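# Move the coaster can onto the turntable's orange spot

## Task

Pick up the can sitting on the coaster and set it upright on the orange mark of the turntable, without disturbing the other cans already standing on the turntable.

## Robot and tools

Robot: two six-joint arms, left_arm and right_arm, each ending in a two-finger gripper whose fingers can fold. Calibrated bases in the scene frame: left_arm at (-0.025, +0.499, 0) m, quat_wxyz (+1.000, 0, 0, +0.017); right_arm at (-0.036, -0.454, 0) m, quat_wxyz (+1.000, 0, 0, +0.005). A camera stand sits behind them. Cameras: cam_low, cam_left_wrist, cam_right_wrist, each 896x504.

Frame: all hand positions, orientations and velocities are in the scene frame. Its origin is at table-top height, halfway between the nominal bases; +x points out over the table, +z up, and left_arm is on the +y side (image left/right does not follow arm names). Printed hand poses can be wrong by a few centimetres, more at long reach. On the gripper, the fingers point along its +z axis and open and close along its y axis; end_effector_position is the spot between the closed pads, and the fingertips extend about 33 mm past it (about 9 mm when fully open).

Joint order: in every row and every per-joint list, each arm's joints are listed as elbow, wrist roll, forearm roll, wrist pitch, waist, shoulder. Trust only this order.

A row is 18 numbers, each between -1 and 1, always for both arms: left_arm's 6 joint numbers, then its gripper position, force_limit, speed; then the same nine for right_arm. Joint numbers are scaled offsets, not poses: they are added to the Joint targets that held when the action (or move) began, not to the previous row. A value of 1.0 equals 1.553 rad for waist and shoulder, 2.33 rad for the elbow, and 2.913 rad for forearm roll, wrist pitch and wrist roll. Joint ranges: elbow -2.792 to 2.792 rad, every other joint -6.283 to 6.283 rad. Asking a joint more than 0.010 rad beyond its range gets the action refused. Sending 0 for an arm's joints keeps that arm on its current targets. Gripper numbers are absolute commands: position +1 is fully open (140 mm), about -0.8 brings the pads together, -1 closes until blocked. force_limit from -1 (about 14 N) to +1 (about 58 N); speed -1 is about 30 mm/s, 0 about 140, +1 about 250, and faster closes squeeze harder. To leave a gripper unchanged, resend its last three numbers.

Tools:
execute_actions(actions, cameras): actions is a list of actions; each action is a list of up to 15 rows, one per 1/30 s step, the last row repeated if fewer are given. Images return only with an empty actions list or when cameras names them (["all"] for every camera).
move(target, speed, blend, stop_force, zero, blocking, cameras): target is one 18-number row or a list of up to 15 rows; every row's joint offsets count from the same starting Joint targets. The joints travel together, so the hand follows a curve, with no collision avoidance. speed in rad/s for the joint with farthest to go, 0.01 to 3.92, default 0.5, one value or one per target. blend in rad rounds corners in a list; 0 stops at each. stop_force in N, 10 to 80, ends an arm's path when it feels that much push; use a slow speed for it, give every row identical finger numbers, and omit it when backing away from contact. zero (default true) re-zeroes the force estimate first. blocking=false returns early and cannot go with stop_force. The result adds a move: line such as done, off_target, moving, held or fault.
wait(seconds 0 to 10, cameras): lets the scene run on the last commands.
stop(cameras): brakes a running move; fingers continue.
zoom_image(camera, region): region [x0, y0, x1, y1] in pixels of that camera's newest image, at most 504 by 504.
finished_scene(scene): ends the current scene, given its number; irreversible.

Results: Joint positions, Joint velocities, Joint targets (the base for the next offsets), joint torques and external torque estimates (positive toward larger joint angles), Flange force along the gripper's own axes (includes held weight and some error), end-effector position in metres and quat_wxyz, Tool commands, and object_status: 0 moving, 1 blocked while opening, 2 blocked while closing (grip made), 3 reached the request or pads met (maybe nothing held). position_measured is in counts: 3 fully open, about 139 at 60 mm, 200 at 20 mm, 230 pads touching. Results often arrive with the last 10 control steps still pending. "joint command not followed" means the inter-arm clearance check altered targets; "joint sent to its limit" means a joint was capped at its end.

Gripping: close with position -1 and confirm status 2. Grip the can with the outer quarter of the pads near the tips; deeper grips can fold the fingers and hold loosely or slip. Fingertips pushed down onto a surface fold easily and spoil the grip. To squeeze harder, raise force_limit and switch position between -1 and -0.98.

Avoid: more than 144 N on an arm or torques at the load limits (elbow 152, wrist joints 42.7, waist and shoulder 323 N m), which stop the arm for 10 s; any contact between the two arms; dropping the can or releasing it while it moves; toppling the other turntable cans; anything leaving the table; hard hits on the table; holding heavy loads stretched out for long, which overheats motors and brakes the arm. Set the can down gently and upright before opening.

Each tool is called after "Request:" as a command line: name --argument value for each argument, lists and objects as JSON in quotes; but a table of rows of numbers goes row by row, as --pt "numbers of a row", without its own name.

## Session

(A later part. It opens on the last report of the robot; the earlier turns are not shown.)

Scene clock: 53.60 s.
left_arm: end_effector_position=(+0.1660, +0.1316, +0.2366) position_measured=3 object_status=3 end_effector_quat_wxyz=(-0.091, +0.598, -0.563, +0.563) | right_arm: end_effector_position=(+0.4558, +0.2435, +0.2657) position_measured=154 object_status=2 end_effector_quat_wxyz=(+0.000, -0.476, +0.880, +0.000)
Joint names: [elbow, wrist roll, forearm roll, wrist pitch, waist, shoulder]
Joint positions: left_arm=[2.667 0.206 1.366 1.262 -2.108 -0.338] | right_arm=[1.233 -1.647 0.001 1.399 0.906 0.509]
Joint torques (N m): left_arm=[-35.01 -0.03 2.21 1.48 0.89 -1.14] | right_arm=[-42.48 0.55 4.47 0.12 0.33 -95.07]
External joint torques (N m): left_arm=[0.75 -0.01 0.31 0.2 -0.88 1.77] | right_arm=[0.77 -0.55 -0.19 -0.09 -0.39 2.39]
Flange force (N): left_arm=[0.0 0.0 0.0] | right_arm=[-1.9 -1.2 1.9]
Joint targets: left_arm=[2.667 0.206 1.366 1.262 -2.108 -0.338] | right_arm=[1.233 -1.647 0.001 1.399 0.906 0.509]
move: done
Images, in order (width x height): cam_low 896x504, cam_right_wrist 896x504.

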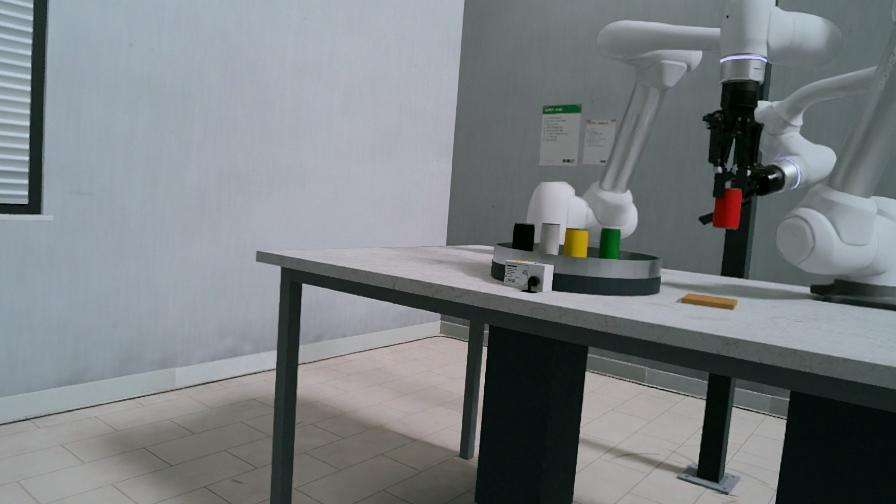

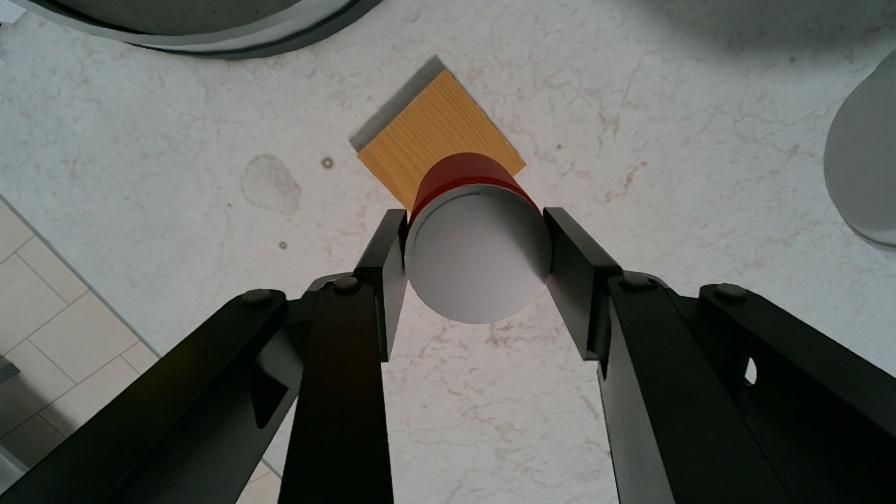

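Request:
move --target '[0,0,0,0,0,0,1,1,1, 0.15852,0.28953,-0.0003,-0.03764,-0.09594,-0.16684,-1,0,-1]' --speed 0.7 --cameras '["cam_right_wrist","cam_left_wrist"]'

Request:
zoom_image --camera "cam_right_wrist" --region '[0, 0, 504, 504]'

Request:
wait --seconds 0.9 --cameras '["cam_right_wrist","cam_left_wrist"]'

Request:
wait --seconds 0.9 --cameras '["cam_right_wrist","cam_left_wrist"]'

Request:
wait --seconds 0.9 --cameras '["cam_right_wrist","cam_left_wrist"]'

Request:
wait --seconds 0.9 --cameras '["cam_right_wrist","cam_left_wrist"]'

Request:
wait --seconds 0.9 --cameras '["cam_right_wrist","cam_left_wrist"]'

Scene clock: 57.90 s.
left_arm: end_effector_position=(+0.1660, +0.1316, +0.2366) position_measured=3 object_status=3 end_effector_quat_wxyz=(-0.091, +0.598, -0.563, +0.563) | right_arm: end_effector_position=(+0.4369, +0.0495, +0.2653) position_measured=154 object_status=2 end_effector_quat_wxyz=(+0.000, +0.000, +1.000, +0.000)
Joint names: [elbow, wrist roll, forearm roll, wrist pitch, waist, shoulder]
Joint positions: left_arm=[2.667 0.206 1.366 1.262 -2.108 -0.338] | right_arm=[1.602 -0.804 0 1.29 0.757 0.25]
Joint torques (N m): left_arm=[-34.84 0.01 2.18 1.46 1.32 -1.75] | right_arm=[-40.86 0.66 4.42 0.05 0.43 -68.51]
External joint torques (N m): left_arm=[0.58 -0.04 0.35 0.22 -1.36 2.43] | right_arm=[0.5 -0.66 -0.24 -0.02 -0.45 2.4]
Flange force (N): left_arm=[0.0 0.0 0.0] | right_arm=[-3.0 0.8 1.7]
Joint targets: left_arm=[2.667 0.206 1.366 1.262 -2.108 -0.338] | right_arm=[1.602 -0.803 0.000 1.290 0.757 0.250]
move: done
Images, in order (width x height): cam_left_wrist 896x504, cam_right_wrist 896x504.

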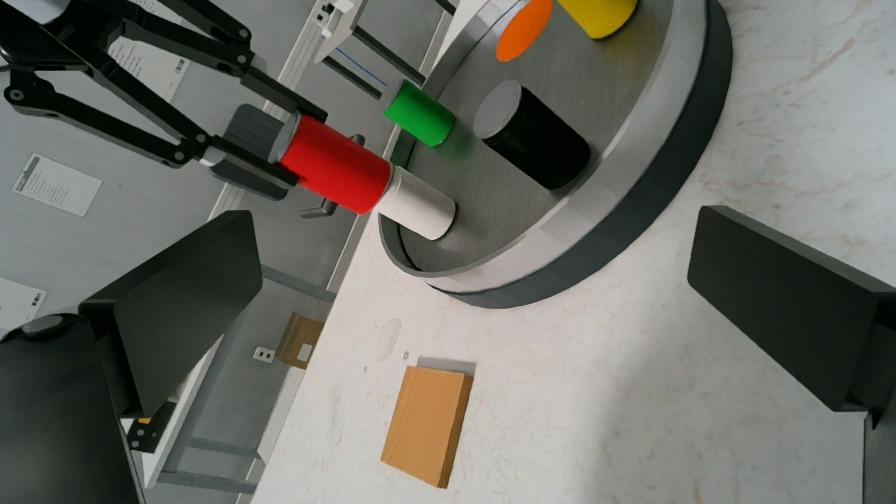

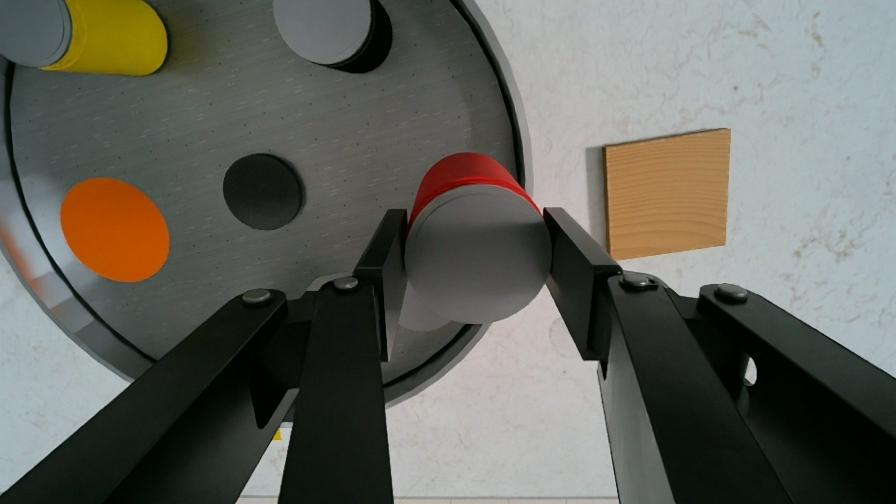

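Scaled by 1.000.

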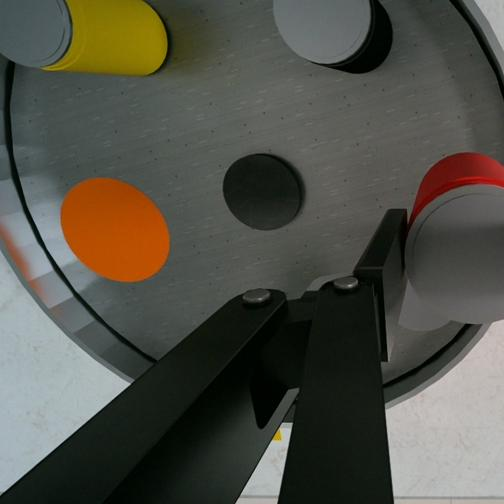

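Scene clock: 58.80 s.
left_arm: end_effector_position=(+0.1660, +0.1316, +0.2366) position_measured=3 object_status=3 end_effector_quat_wxyz=(-0.091, +0.598, -0.563, +0.563) | right_arm: end_effector_position=(+0.4369, +0.0495, +0.2653) position_measured=154 object_status=2 end_effector_quat_wxyz=(+0.000, +0.000, +1.000, +0.000)
Joint names: [elbow, wrist roll, forearm roll, wrist pitch, waist, shoulder]
Joint positions: left_arm=[2.667 0.206 1.366 1.262 -2.108 -0.338] | right_arm=[1.602 -0.803 0 1.29 0.757 0.25]
Joint torques (N m): left_arm=[-35.02 -0.03 2.17 1.5 1.45 -1.43] | right_arm=[-40.68 0.57 4.42 0.06 0.24 -68.72]
External joint torques (N m): left_arm=[0.82 -0.01 0.35 0.18 -1.54 2.56] | right_arm=[0.02 -0.58 -0.21 -0.03 -0.12 2.13]
Flange force (N): left_arm=[0.0 0.0 0.0] | right_arm=[-2.9 1.6 1.0]
Joint targets: left_arm=[2.667 0.206 1.366 1.262 -2.108 -0.338] | right_arm=[1.602 -0.803 0.000 1.290 0.757 0.250]
Tool commands: left_gripper/position=+1.0 left_gripper/force_limit=+1.0 left_gripper/speed=+1.0 right_gripper/position=-1.0 right_gripper/force_limit=+0.0 right_gripper/speed=-1.0
wait: 0.90 s; at rest by 0.17 s
Images, in order (width x height): cam_left_wrist 896x504, cam_right_wrist 896x504.

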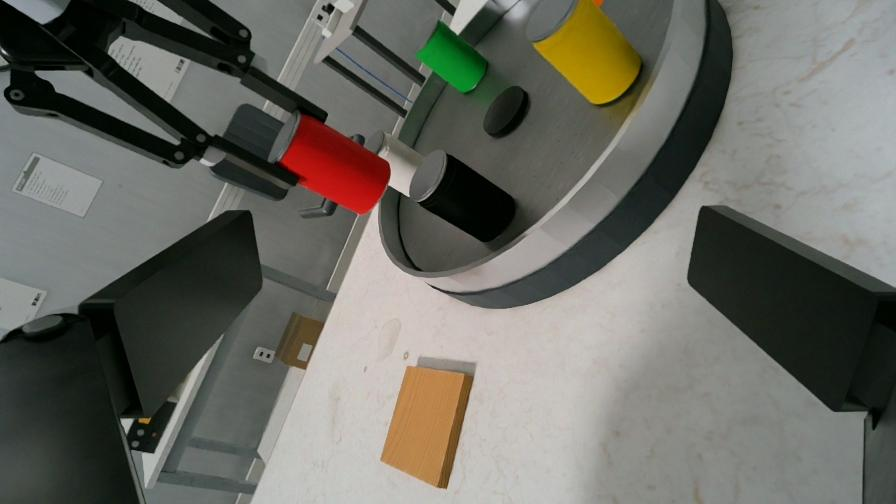

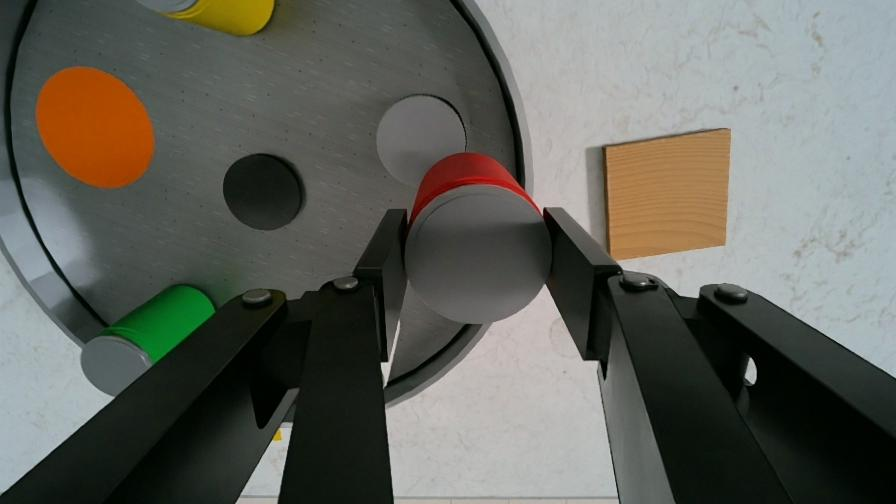

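Scene clock: 59.70 s.
left_arm: end_effector_position=(+0.1660, +0.1316, +0.2366) position_measured=3 object_status=3 end_effector_quat_wxyz=(-0.091, +0.598, -0.563, +0.563) | right_arm: end_effector_position=(+0.4369, +0.0495, +0.2653) position_measured=154 object_status=2 end_effector_quat_wxyz=(+0.000, +0.000, +1.000, +0.000)
Joint names: [elbow, wrist roll, forearm roll, wrist pitch, waist, shoulder]
Joint positions: left_arm=[2.667 0.206 1.366 1.262 -2.108 -0.338] | right_arm=[1.602 -0.803 0 1.29 0.757 0.25]
Joint torques (N m): left_arm=[-34.97 -0.08 2.13 1.52 0.92 -0.9] | right_arm=[-40.82 0.56 4.41 0.05 0.44 -68.9]
External joint torques (N m): left_arm=[0.74 0.04 0.39 0.16 -0.92 1.51] | right_arm=[0.24 -0.56 -0.21 -0.03 -0.49 2.58]
Flange force (N): left_arm=[0.0 0.0 0.0] | right_arm=[-3.5 1.5 1.5]
Joint targets: left_arm=[2.667 0.206 1.366 1.262 -2.108 -0.338] | right_arm=[1.602 -0.803 0.000 1.290 0.757 0.250]
Tool commands: left_gripper/position=+1.0 left_gripper/force_limit=+1.0 left_gripper/speed=+1.0 right_gripper/position=-1.0 right_gripper/force_limit=+0.0 right_gripper/speed=-1.0
wait: 0.90 s; at rest by 0.17 s
Images, in order (width x height): cam_left_wrist 896x504, cam_right_wrist 896x504.

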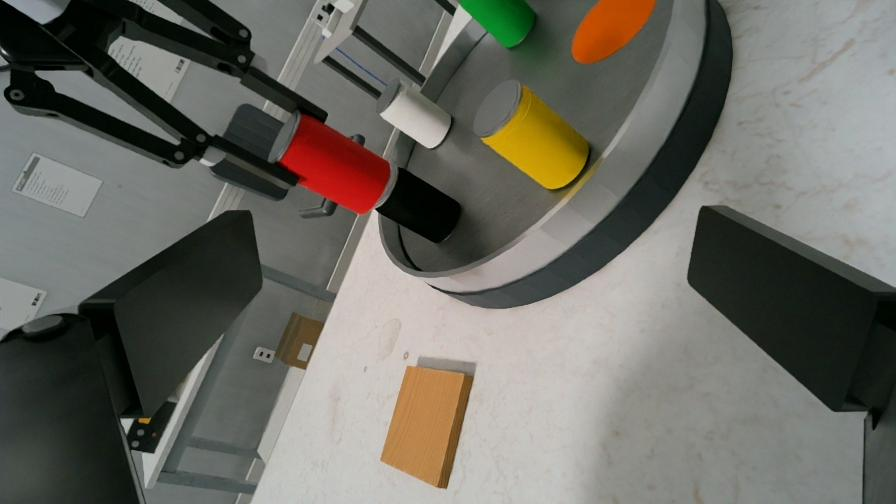

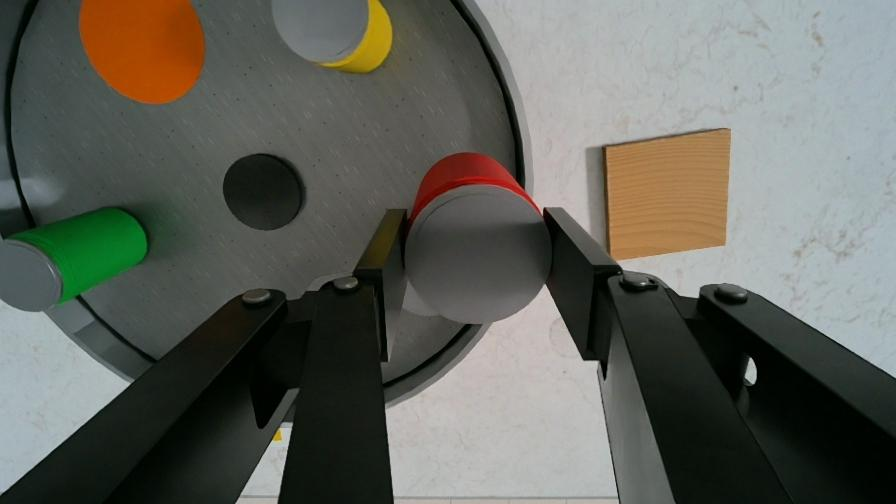

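Scene clock: 60.60 s.
left_arm: end_effector_position=(+0.1660, +0.1316, +0.2366) position_measured=3 object_status=3 end_effector_quat_wxyz=(-0.091, +0.598, -0.563, +0.563) | right_arm: end_effector_position=(+0.4369, +0.0495, +0.2653) position_measured=154 object_status=2 end_effector_quat_wxyz=(+0.000, +0.000, +1.000, +0.000)
Joint names: [elbow, wrist roll, forearm roll, wrist pitch, waist, shoulder]
Joint positions: left_arm=[2.667 0.206 1.366 1.262 -2.108 -0.338] | right_arm=[1.602 -0.803 0 1.29 0.757 0.25]
Joint torques (N m): left_arm=[-34.9 -0.03 2.24 1.56 1.15 -1.47] | right_arm=[-40.8 0.59 4.39 0.05 0.37 -68.48]
External joint torques (N m): left_arm=[0.65 -0.01 0.27 0.12 -1.05 1.98] | right_arm=[0.3 -0.59 -0.2 -0.03 -0.34 2.24]
Flange force (N): left_arm=[0.0 0.0 0.0] | right_arm=[-2.9 1.1 1.4]
Joint targets: left_arm=[2.667 0.206 1.366 1.262 -2.108 -0.338] | right_arm=[1.602 -0.803 0.000 1.290 0.757 0.250]
Tool commands: left_gripper/position=+1.0 left_gripper/force_limit=+1.0 left_gripper/speed=+1.0 right_gripper/position=-1.0 right_gripper/force_limit=+0.0 right_gripper/speed=-1.0
wait: 0.90 s; at rest by 0.17 s
Images, in order (width x height): cam_left_wrist 896x504, cam_right_wrist 896x504.

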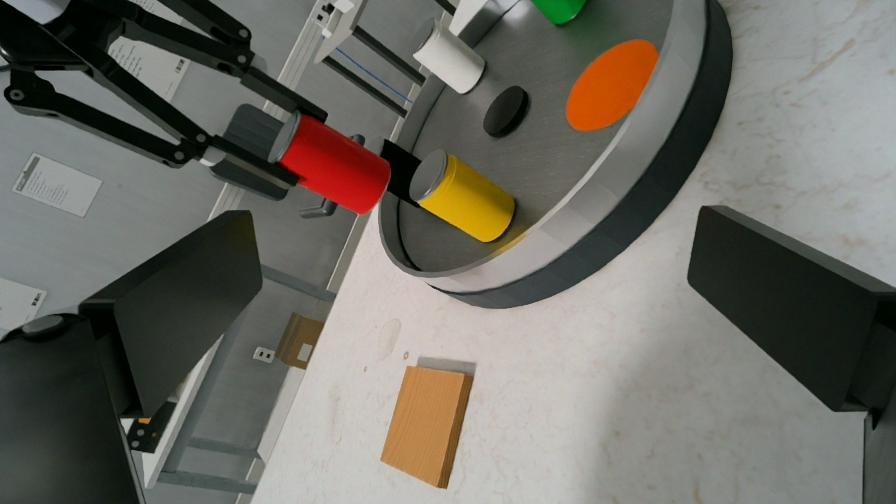

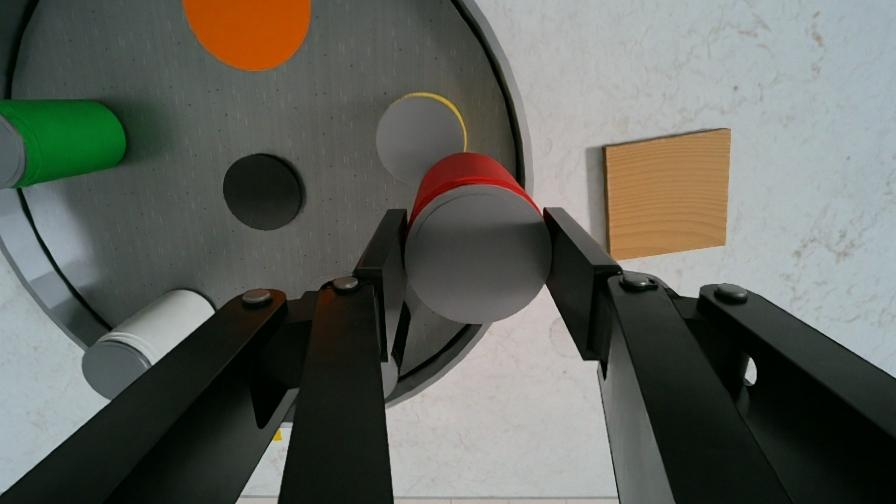

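Scene clock: 61.50 s.
left_arm: end_effector_position=(+0.1660, +0.1316, +0.2366) position_measured=3 object_status=3 end_effector_quat_wxyz=(-0.091, +0.598, -0.563, +0.563) | right_arm: end_effector_position=(+0.4369, +0.0495, +0.2653) position_measured=154 object_status=2 end_effector_quat_wxyz=(+0.000, +0.000, +1.000, +0.000)
Joint names: [elbow, wrist roll, forearm roll, wrist pitch, waist, shoulder]
Joint positions: left_arm=[2.667 0.206 1.366 1.262 -2.108 -0.338] | right_arm=[1.602 -0.803 0 1.29 0.757 0.25]
Joint torques (N m): left_arm=[-34.88 -0.04 2.15 1.52 1.32 -1.61] | right_arm=[-40.74 0.58 4.4 0.06 0.36 -68.64]
External joint torques (N m): left_arm=[0.63 0 0.38 0.16 -1.29 2.29] | right_arm=[0.11 -0.58 -0.2 -0.03 -0.26 2.03]
Flange force (N): left_arm=[0.0 0.0 0.0] | right_arm=[-2.9 1.3 1.1]
Joint targets: left_arm=[2.667 0.206 1.366 1.262 -2.108 -0.338] | right_arm=[1.602 -0.803 0.000 1.290 0.757 0.250]
Tool commands: left_gripper/position=+1.0 left_gripper/force_limit=+1.0 left_gripper/speed=+1.0 right_gripper/position=-1.0 right_gripper/force_limit=+0.0 right_gripper/speed=-1.0
wait: 0.90 s; at rest by 0.17 s
Images, in order (width x height): cam_left_wrist 896x504, cam_right_wrist 896x504.

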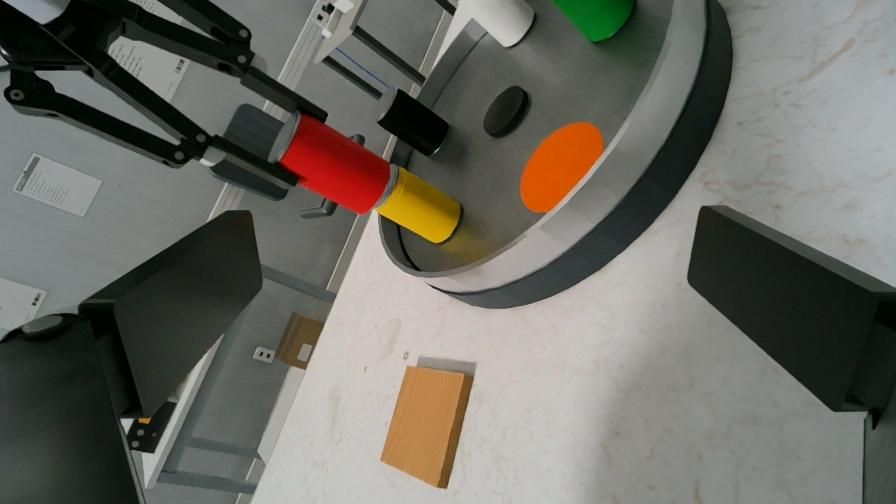

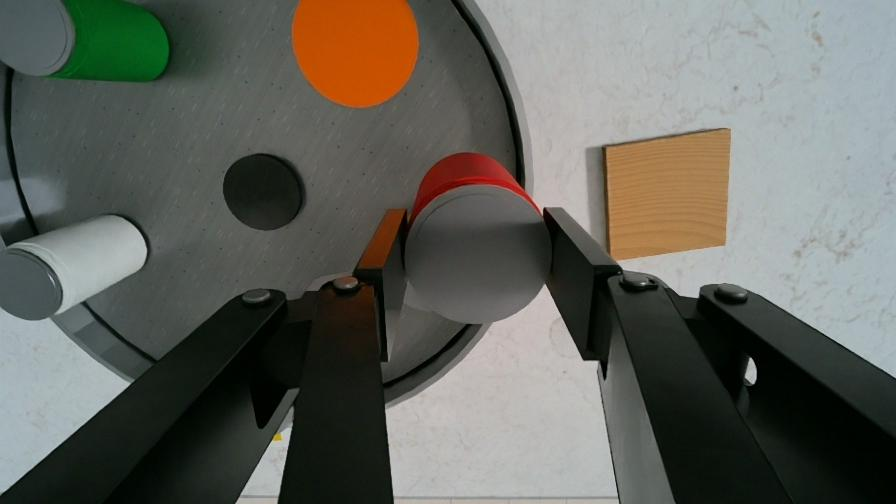

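Scene clock: 62.40 s.
left_arm: end_effector_position=(+0.1660, +0.1316, +0.2366) position_measured=3 object_status=3 end_effector_quat_wxyz=(-0.091, +0.598, -0.563, +0.563) | right_arm: end_effector_position=(+0.4369, +0.0495, +0.2653) position_measured=154 object_status=2 end_effector_quat_wxyz=(+0.000, +0.000, +1.000, +0.000)
Joint names: [elbow, wrist roll, forearm roll, wrist pitch, waist, shoulder]
Joint positions: left_arm=[2.667 0.206 1.366 1.262 -2.108 -0.338] | right_arm=[1.602 -0.803 0 1.29 0.757 0.25]
Joint torques (N m): left_arm=[-34.83 -0.07 2.23 1.42 0.85 -1.84] | right_arm=[-40.75 0.55 4.4 0.04 0.37 -68.66]
External joint torques (N m): left_arm=[0.6 0.03 0.28 0.26 -0.74 2.54] | right_arm=[0.33 -0.55 -0.23 0 -0.33 2.31]
Flange force (N): left_arm=[0.0 0.0 0.0] | right_arm=[-2.9 1.2 1.5]
Joint targets: left_arm=[2.667 0.206 1.366 1.262 -2.108 -0.338] | right_arm=[1.602 -0.803 0.000 1.290 0.757 0.250]
Tool commands: left_gripper/position=+1.0 left_gripper/force_limit=+1.0 left_gripper/speed=+1.0 right_gripper/position=-1.0 right_gripper/force_limit=+0.0 right_gripper/speed=-1.0
wait: 0.90 s; at rest by 0.17 s
Images, in order (width x height): cam_left_wrist 896x504, cam_right_wrist 896x504.

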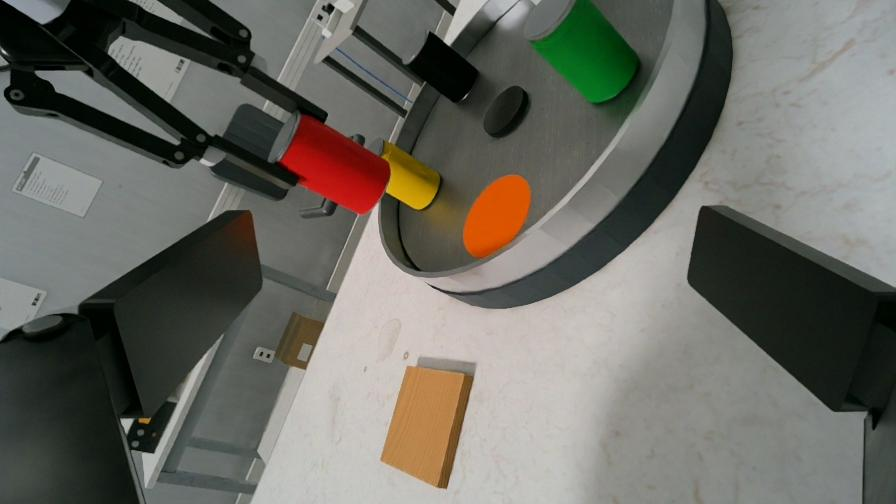

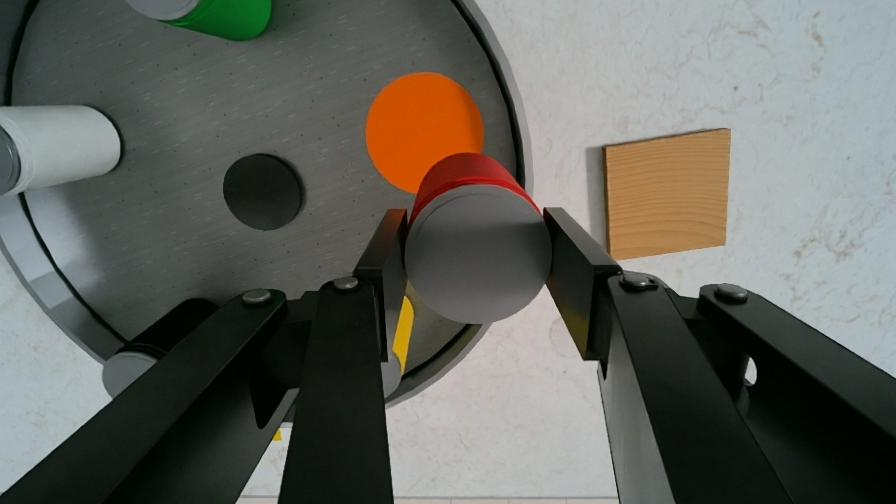

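Request:
move --target '[0,0,0,0,0,0,1,1,1, 0.01118,-0.01383,0,-0.00967,-0.02556,0.0011,-1,0,-1]' --speed 0.3 --cameras '["cam_right_wrist"]'

Request:
zoom_image --camera "cam_right_wrist" --region '[300, 60, 580, 340]'

Request:
wait --seconds 0.6 --cameras '["cam_right_wrist"]'

Request:
zoom_image --camera "cam_right_wrist" --region '[300, 60, 580, 340]'

Request:
wait --seconds 0.6 --cameras '["cam_right_wrist"]'

Request:
zoom_image --camera "cam_right_wrist" --region '[300, 60, 580, 340]'

Request:
wait --seconds 0.6 --cameras '["cam_right_wrist"]'

Request:
zoom_image --camera "cam_right_wrist" --region '[300, 60, 580, 340]'

Scene clock: 87.03 s.
left_arm: end_effector_position=(+0.1660, +0.1316, +0.2366) position_measured=3 object_status=3 end_effector_quat_wxyz=(-0.091, +0.598, -0.563, +0.563) | right_arm: end_effector_position=(+0.4539, +0.0281, +0.2502) position_measured=154 object_status=2 end_effector_quat_wxyz=(+0.000, +0.000, +1.000, +0.000)
Joint names: [elbow, wrist roll, forearm roll, wrist pitch, waist, shoulder]
Joint positions: left_arm=[2.667 0.206 1.366 1.262 -2.108 -0.338] | right_arm=[1.628 -0.844 0 1.261 0.717 0.252]
Joint torques (N m): left_arm=[-35.02 -0.03 2.25 1.49 0.42 -1.62] | right_arm=[-40.5 0.72 4.33 0.1 0.25 -68.41]
External joint torques (N m): left_arm=[0.77 -0.01 0.28 0.19 -0.53 2.38] | right_arm=[0.22 -0.72 -0.16 -0.07 -0.23 2.26]
Flange force (N): left_arm=[0.0 0.0 0.0] | right_arm=[-3.1 1.1 1.5]
Joint targets: left_arm=[2.667 0.206 1.366 1.262 -2.108 -0.338] | right_arm=[1.628 -0.844 0.000 1.261 0.717 0.252]
move: done
Images, in order (width x height): cam_right_wrist 896x504.

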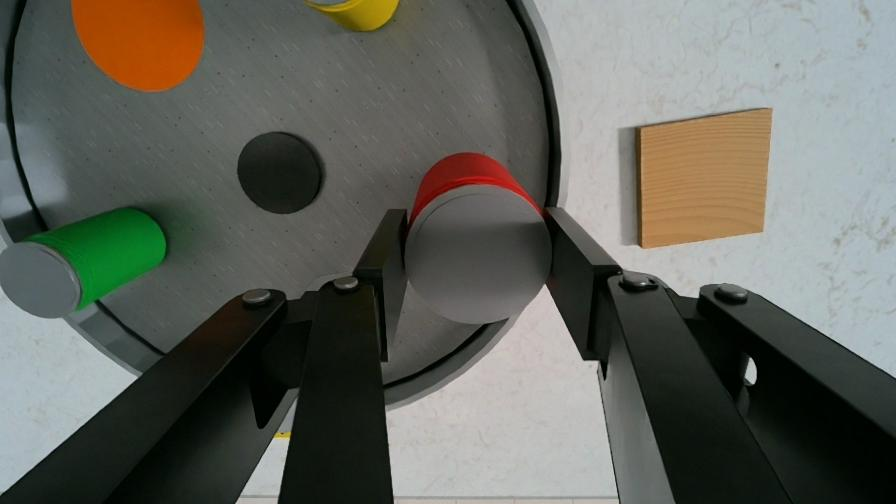

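Scaled by 1.800 from the camera's 896x504 image, which has a finer 1280x720 frame.

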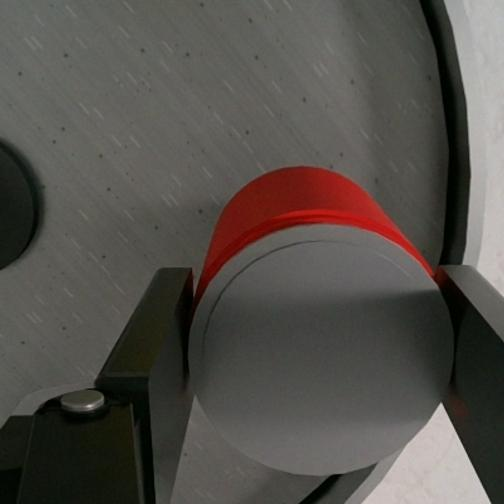

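Scene clock: 87.63 s.
left_arm: end_effector_position=(+0.1660, +0.1316, +0.2366) position_measured=3 object_status=3 end_effector_quat_wxyz=(-0.091, +0.598, -0.563, +0.563) | right_arm: end_effector_position=(+0.4540, +0.0280, +0.2501) position_measured=154 object_status=2 end_effector_quat_wxyz=(+0.000, +0.000, +1.000, +0.000)
Joint names: [elbow, wrist roll, forearm roll, wrist pitch, waist, shoulder]
Joint positions: left_arm=[2.667 0.206 1.366 1.262 -2.108 -0.338] | right_arm=[1.628 -0.844 0 1.261 0.717 0.252]
Joint torques (N m): left_arm=[-34.94 -0.03 2.13 1.49 0.86 -1.56] | right_arm=[-40.4 0.56 4.35 0.05 0.37 -68.64]
External joint torques (N m): left_arm=[0.7 0 0.38 0.19 -0.82 2.17] | right_arm=[0.23 -0.56 -0.2 -0.03 -0.42 2.65]
Flange force (N): left_arm=[0.0 0.0 0.0] | right_arm=[-3.5 1.5 1.6]
Joint targets: left_arm=[2.667 0.206 1.366 1.262 -2.108 -0.338] | right_arm=[1.628 -0.844 0.000 1.261 0.717 0.252]
Tool commands: left_gripper/position=+1.0 left_gripper/force_limit=+1.0 left_gripper/speed=+1.0 right_gripper/position=-1.0 right_gripper/force_limit=+0.0 right_gripper/speed=-1.0
wait: 0.60 s; at rest by 0.17 s
Images, in order (width x height): cam_right_wrist 896x504.

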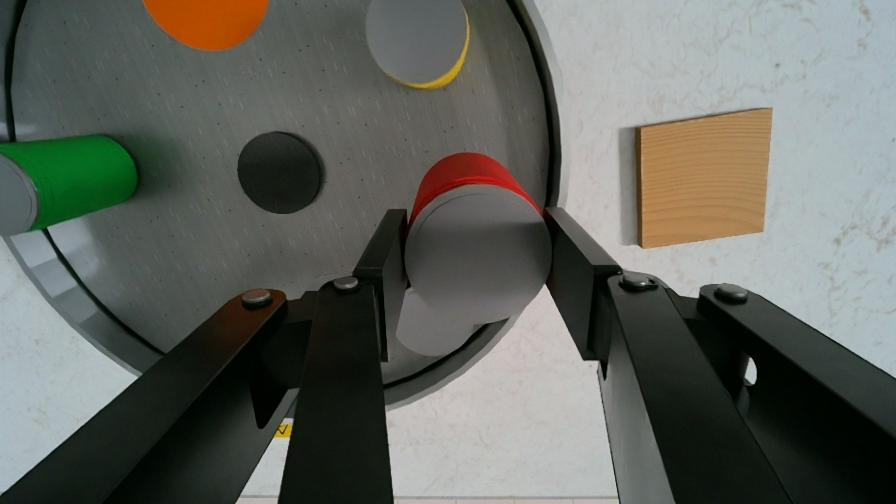

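Scaled by 1.800 from the camera's 896x504 image, which has a finer 1280x720 frame.

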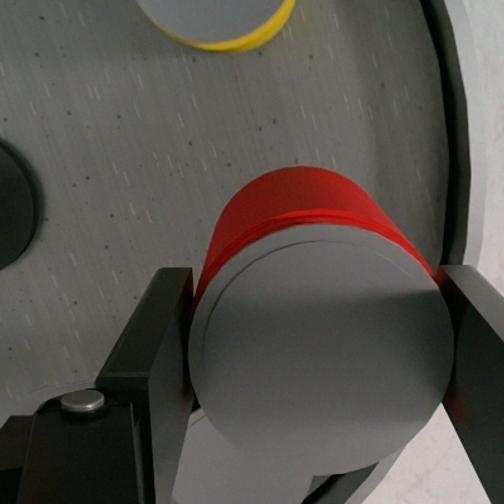

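Scene clock: 88.23 s.
left_arm: end_effector_position=(+0.1660, +0.1316, +0.2366) position_measured=3 object_status=3 end_effector_quat_wxyz=(-0.091, +0.598, -0.563, +0.563) | right_arm: end_effector_position=(+0.4540, +0.0280, +0.2501) position_measured=154 object_status=2 end_effector_quat_wxyz=(+0.000, +0.000, +1.000, +0.000)
Joint names: [elbow, wrist roll, forearm roll, wrist pitch, waist, shoulder]
Joint positions: left_arm=[2.667 0.206 1.366 1.262 -2.108 -0.338] | right_arm=[1.628 -0.844 0 1.261 0.717 0.252]
Joint torques (N m): left_arm=[-35.04 -0.05 2.17 1.51 0.78 -1.44] | right_arm=[-40.48 0.56 4.37 0.04 0.34 -68.47]
External joint torques (N m): left_arm=[0.77 0.02 0.36 0.17 -0.8 2.04] | right_arm=[0.28 -0.56 -0.2 -0.01 -0.29 2.26]
Flange force (N): left_arm=[0.0 0.0 0.0] | right_arm=[-2.9 1.1 1.5]
Joint targets: left_arm=[2.667 0.206 1.366 1.262 -2.108 -0.338] | right_arm=[1.628 -0.844 0.000 1.261 0.717 0.252]
Tool commands: left_gripper/position=+1.0 left_gripper/force_limit=+1.0 left_gripper/speed=+1.0 right_gripper/position=-1.0 right_gripper/force_limit=+0.0 right_gripper/speed=-1.0
wait: 0.60 s; at rest by 0.17 s
Images, in order (width x height): cam_right_wrist 896x504.

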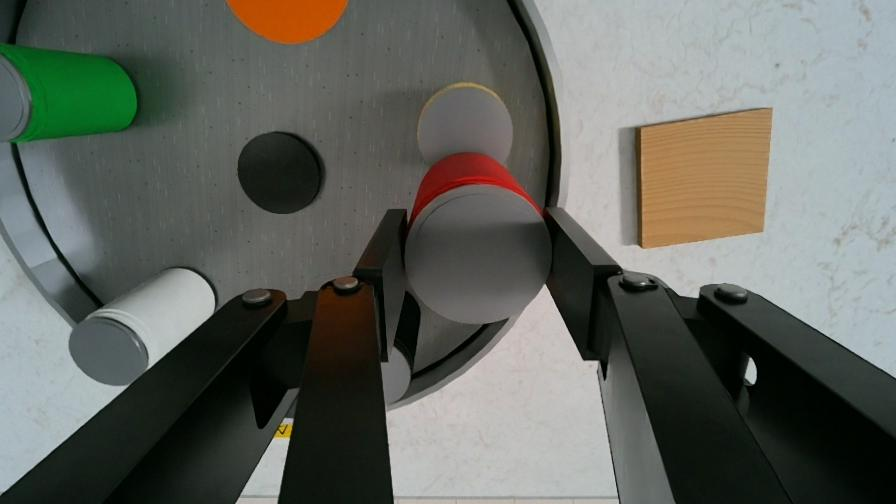

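Scaled by 1.800 from the camera's 896x504 image, which has a finer 1280x720 frame.

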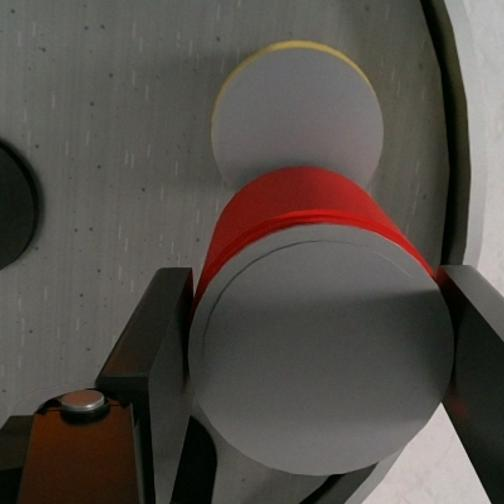

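Scene clock: 88.83 s.
left_arm: end_effector_position=(+0.1660, +0.1316, +0.2366) position_measured=3 object_status=3 end_effector_quat_wxyz=(-0.091, +0.598, -0.563, +0.563) | right_arm: end_effector_position=(+0.4540, +0.0280, +0.2501) position_measured=154 object_status=2 end_effector_quat_wxyz=(+0.000, +0.000, +1.000, +0.000)
Joint names: [elbow, wrist roll, forearm roll, wrist pitch, waist, shoulder]
Joint positions: left_arm=[2.667 0.206 1.366 1.262 -2.108 -0.338] | right_arm=[1.628 -0.844 0 1.261 0.717 0.252]
Joint torques (N m): left_arm=[-34.86 -0.09 2.19 1.49 0.55 -1.22] | right_arm=[-40.39 0.58 4.37 0.06 0.34 -68.56]
External joint torques (N m): left_arm=[0.58 0.06 0.33 0.18 -0.59 2.06] | right_arm=[0.05 -0.58 -0.21 -0.04 -0.44 2.36]
Flange force (N): left_arm=[0.0 0.0 0.0] | right_arm=[-3.5 1.4 1.3]
Joint targets: left_arm=[2.667 0.206 1.366 1.262 -2.108 -0.338] | right_arm=[1.628 -0.844 0.000 1.261 0.717 0.252]
Tool commands: left_gripper/position=+1.0 left_gripper/force_limit=+1.0 left_gripper/speed=+1.0 right_gripper/position=-1.0 right_gripper/force_limit=+0.0 right_gripper/speed=-1.0
wait: 0.60 s; at rest by 0.17 s
Images, in order (width x height): cam_right_wrist 896x504.

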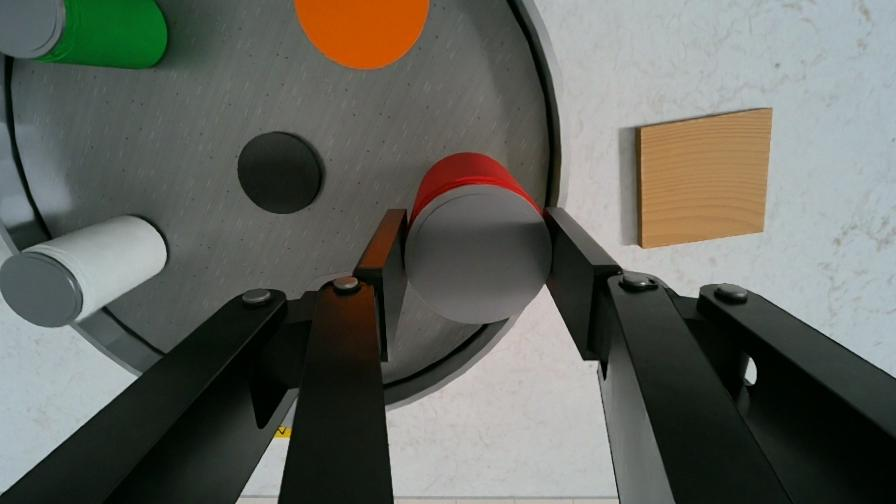

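Scaled by 1.800 from the camera's 896x504 image, which has a finer 1280x720 frame.

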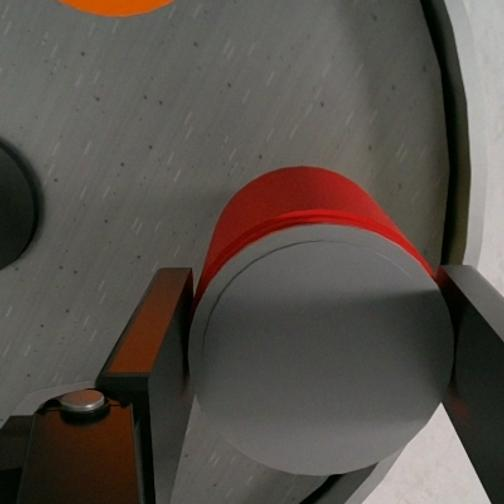

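Request:
wait --seconds 0

Scene clock: 90.40 s.
left_arm: end_effector_position=(+0.1660, +0.1316, +0.2366) position_measured=3 object_status=3 end_effector_quat_wxyz=(-0.091, +0.598, -0.563, +0.563) | right_arm: end_effector_position=(+0.4540, +0.0280, +0.2501) position_measured=154 object_status=2 end_effector_quat_wxyz=(+0.000, +0.000, +1.000, +0.000)
Joint names: [elbow, wrist roll, forearm roll, wrist pitch, waist, shoulder]
Joint positions: left_arm=[2.667 0.206 1.366 1.262 -2.108 -0.338] | right_arm=[1.628 -0.844 0 1.261 0.717 0.252]
Joint torques (N m): left_arm=[-35.02 -0.06 2.17 1.46 1.78 -1.3] | right_arm=[-40.43 0.61 4.37 0.03 0.39 -68.61]
External joint torques (N m): left_arm=[0.76 0.02 0.36 0.21 -1.92 2.32] | right_arm=[0.3 -0.61 -0.21 -0.01 -0.4 2.61]
Flange force (N): left_arm=[0.0 0.0 0.0] | right_arm=[-3.4 1.3 1.7]
Joint targets: left_arm=[2.667 0.206 1.366 1.262 -2.108 -0.338] | right_arm=[1.628 -0.844 0.000 1.261 0.717 0.252]
Tool commands: left_gripper/position=+1.0 left_gripper/force_limit=+1.0 left_gripper/speed=+1.0 right_gripper/position=-1.0 right_gripper/force_limit=+0.0 right_gripper/speed=-1.0


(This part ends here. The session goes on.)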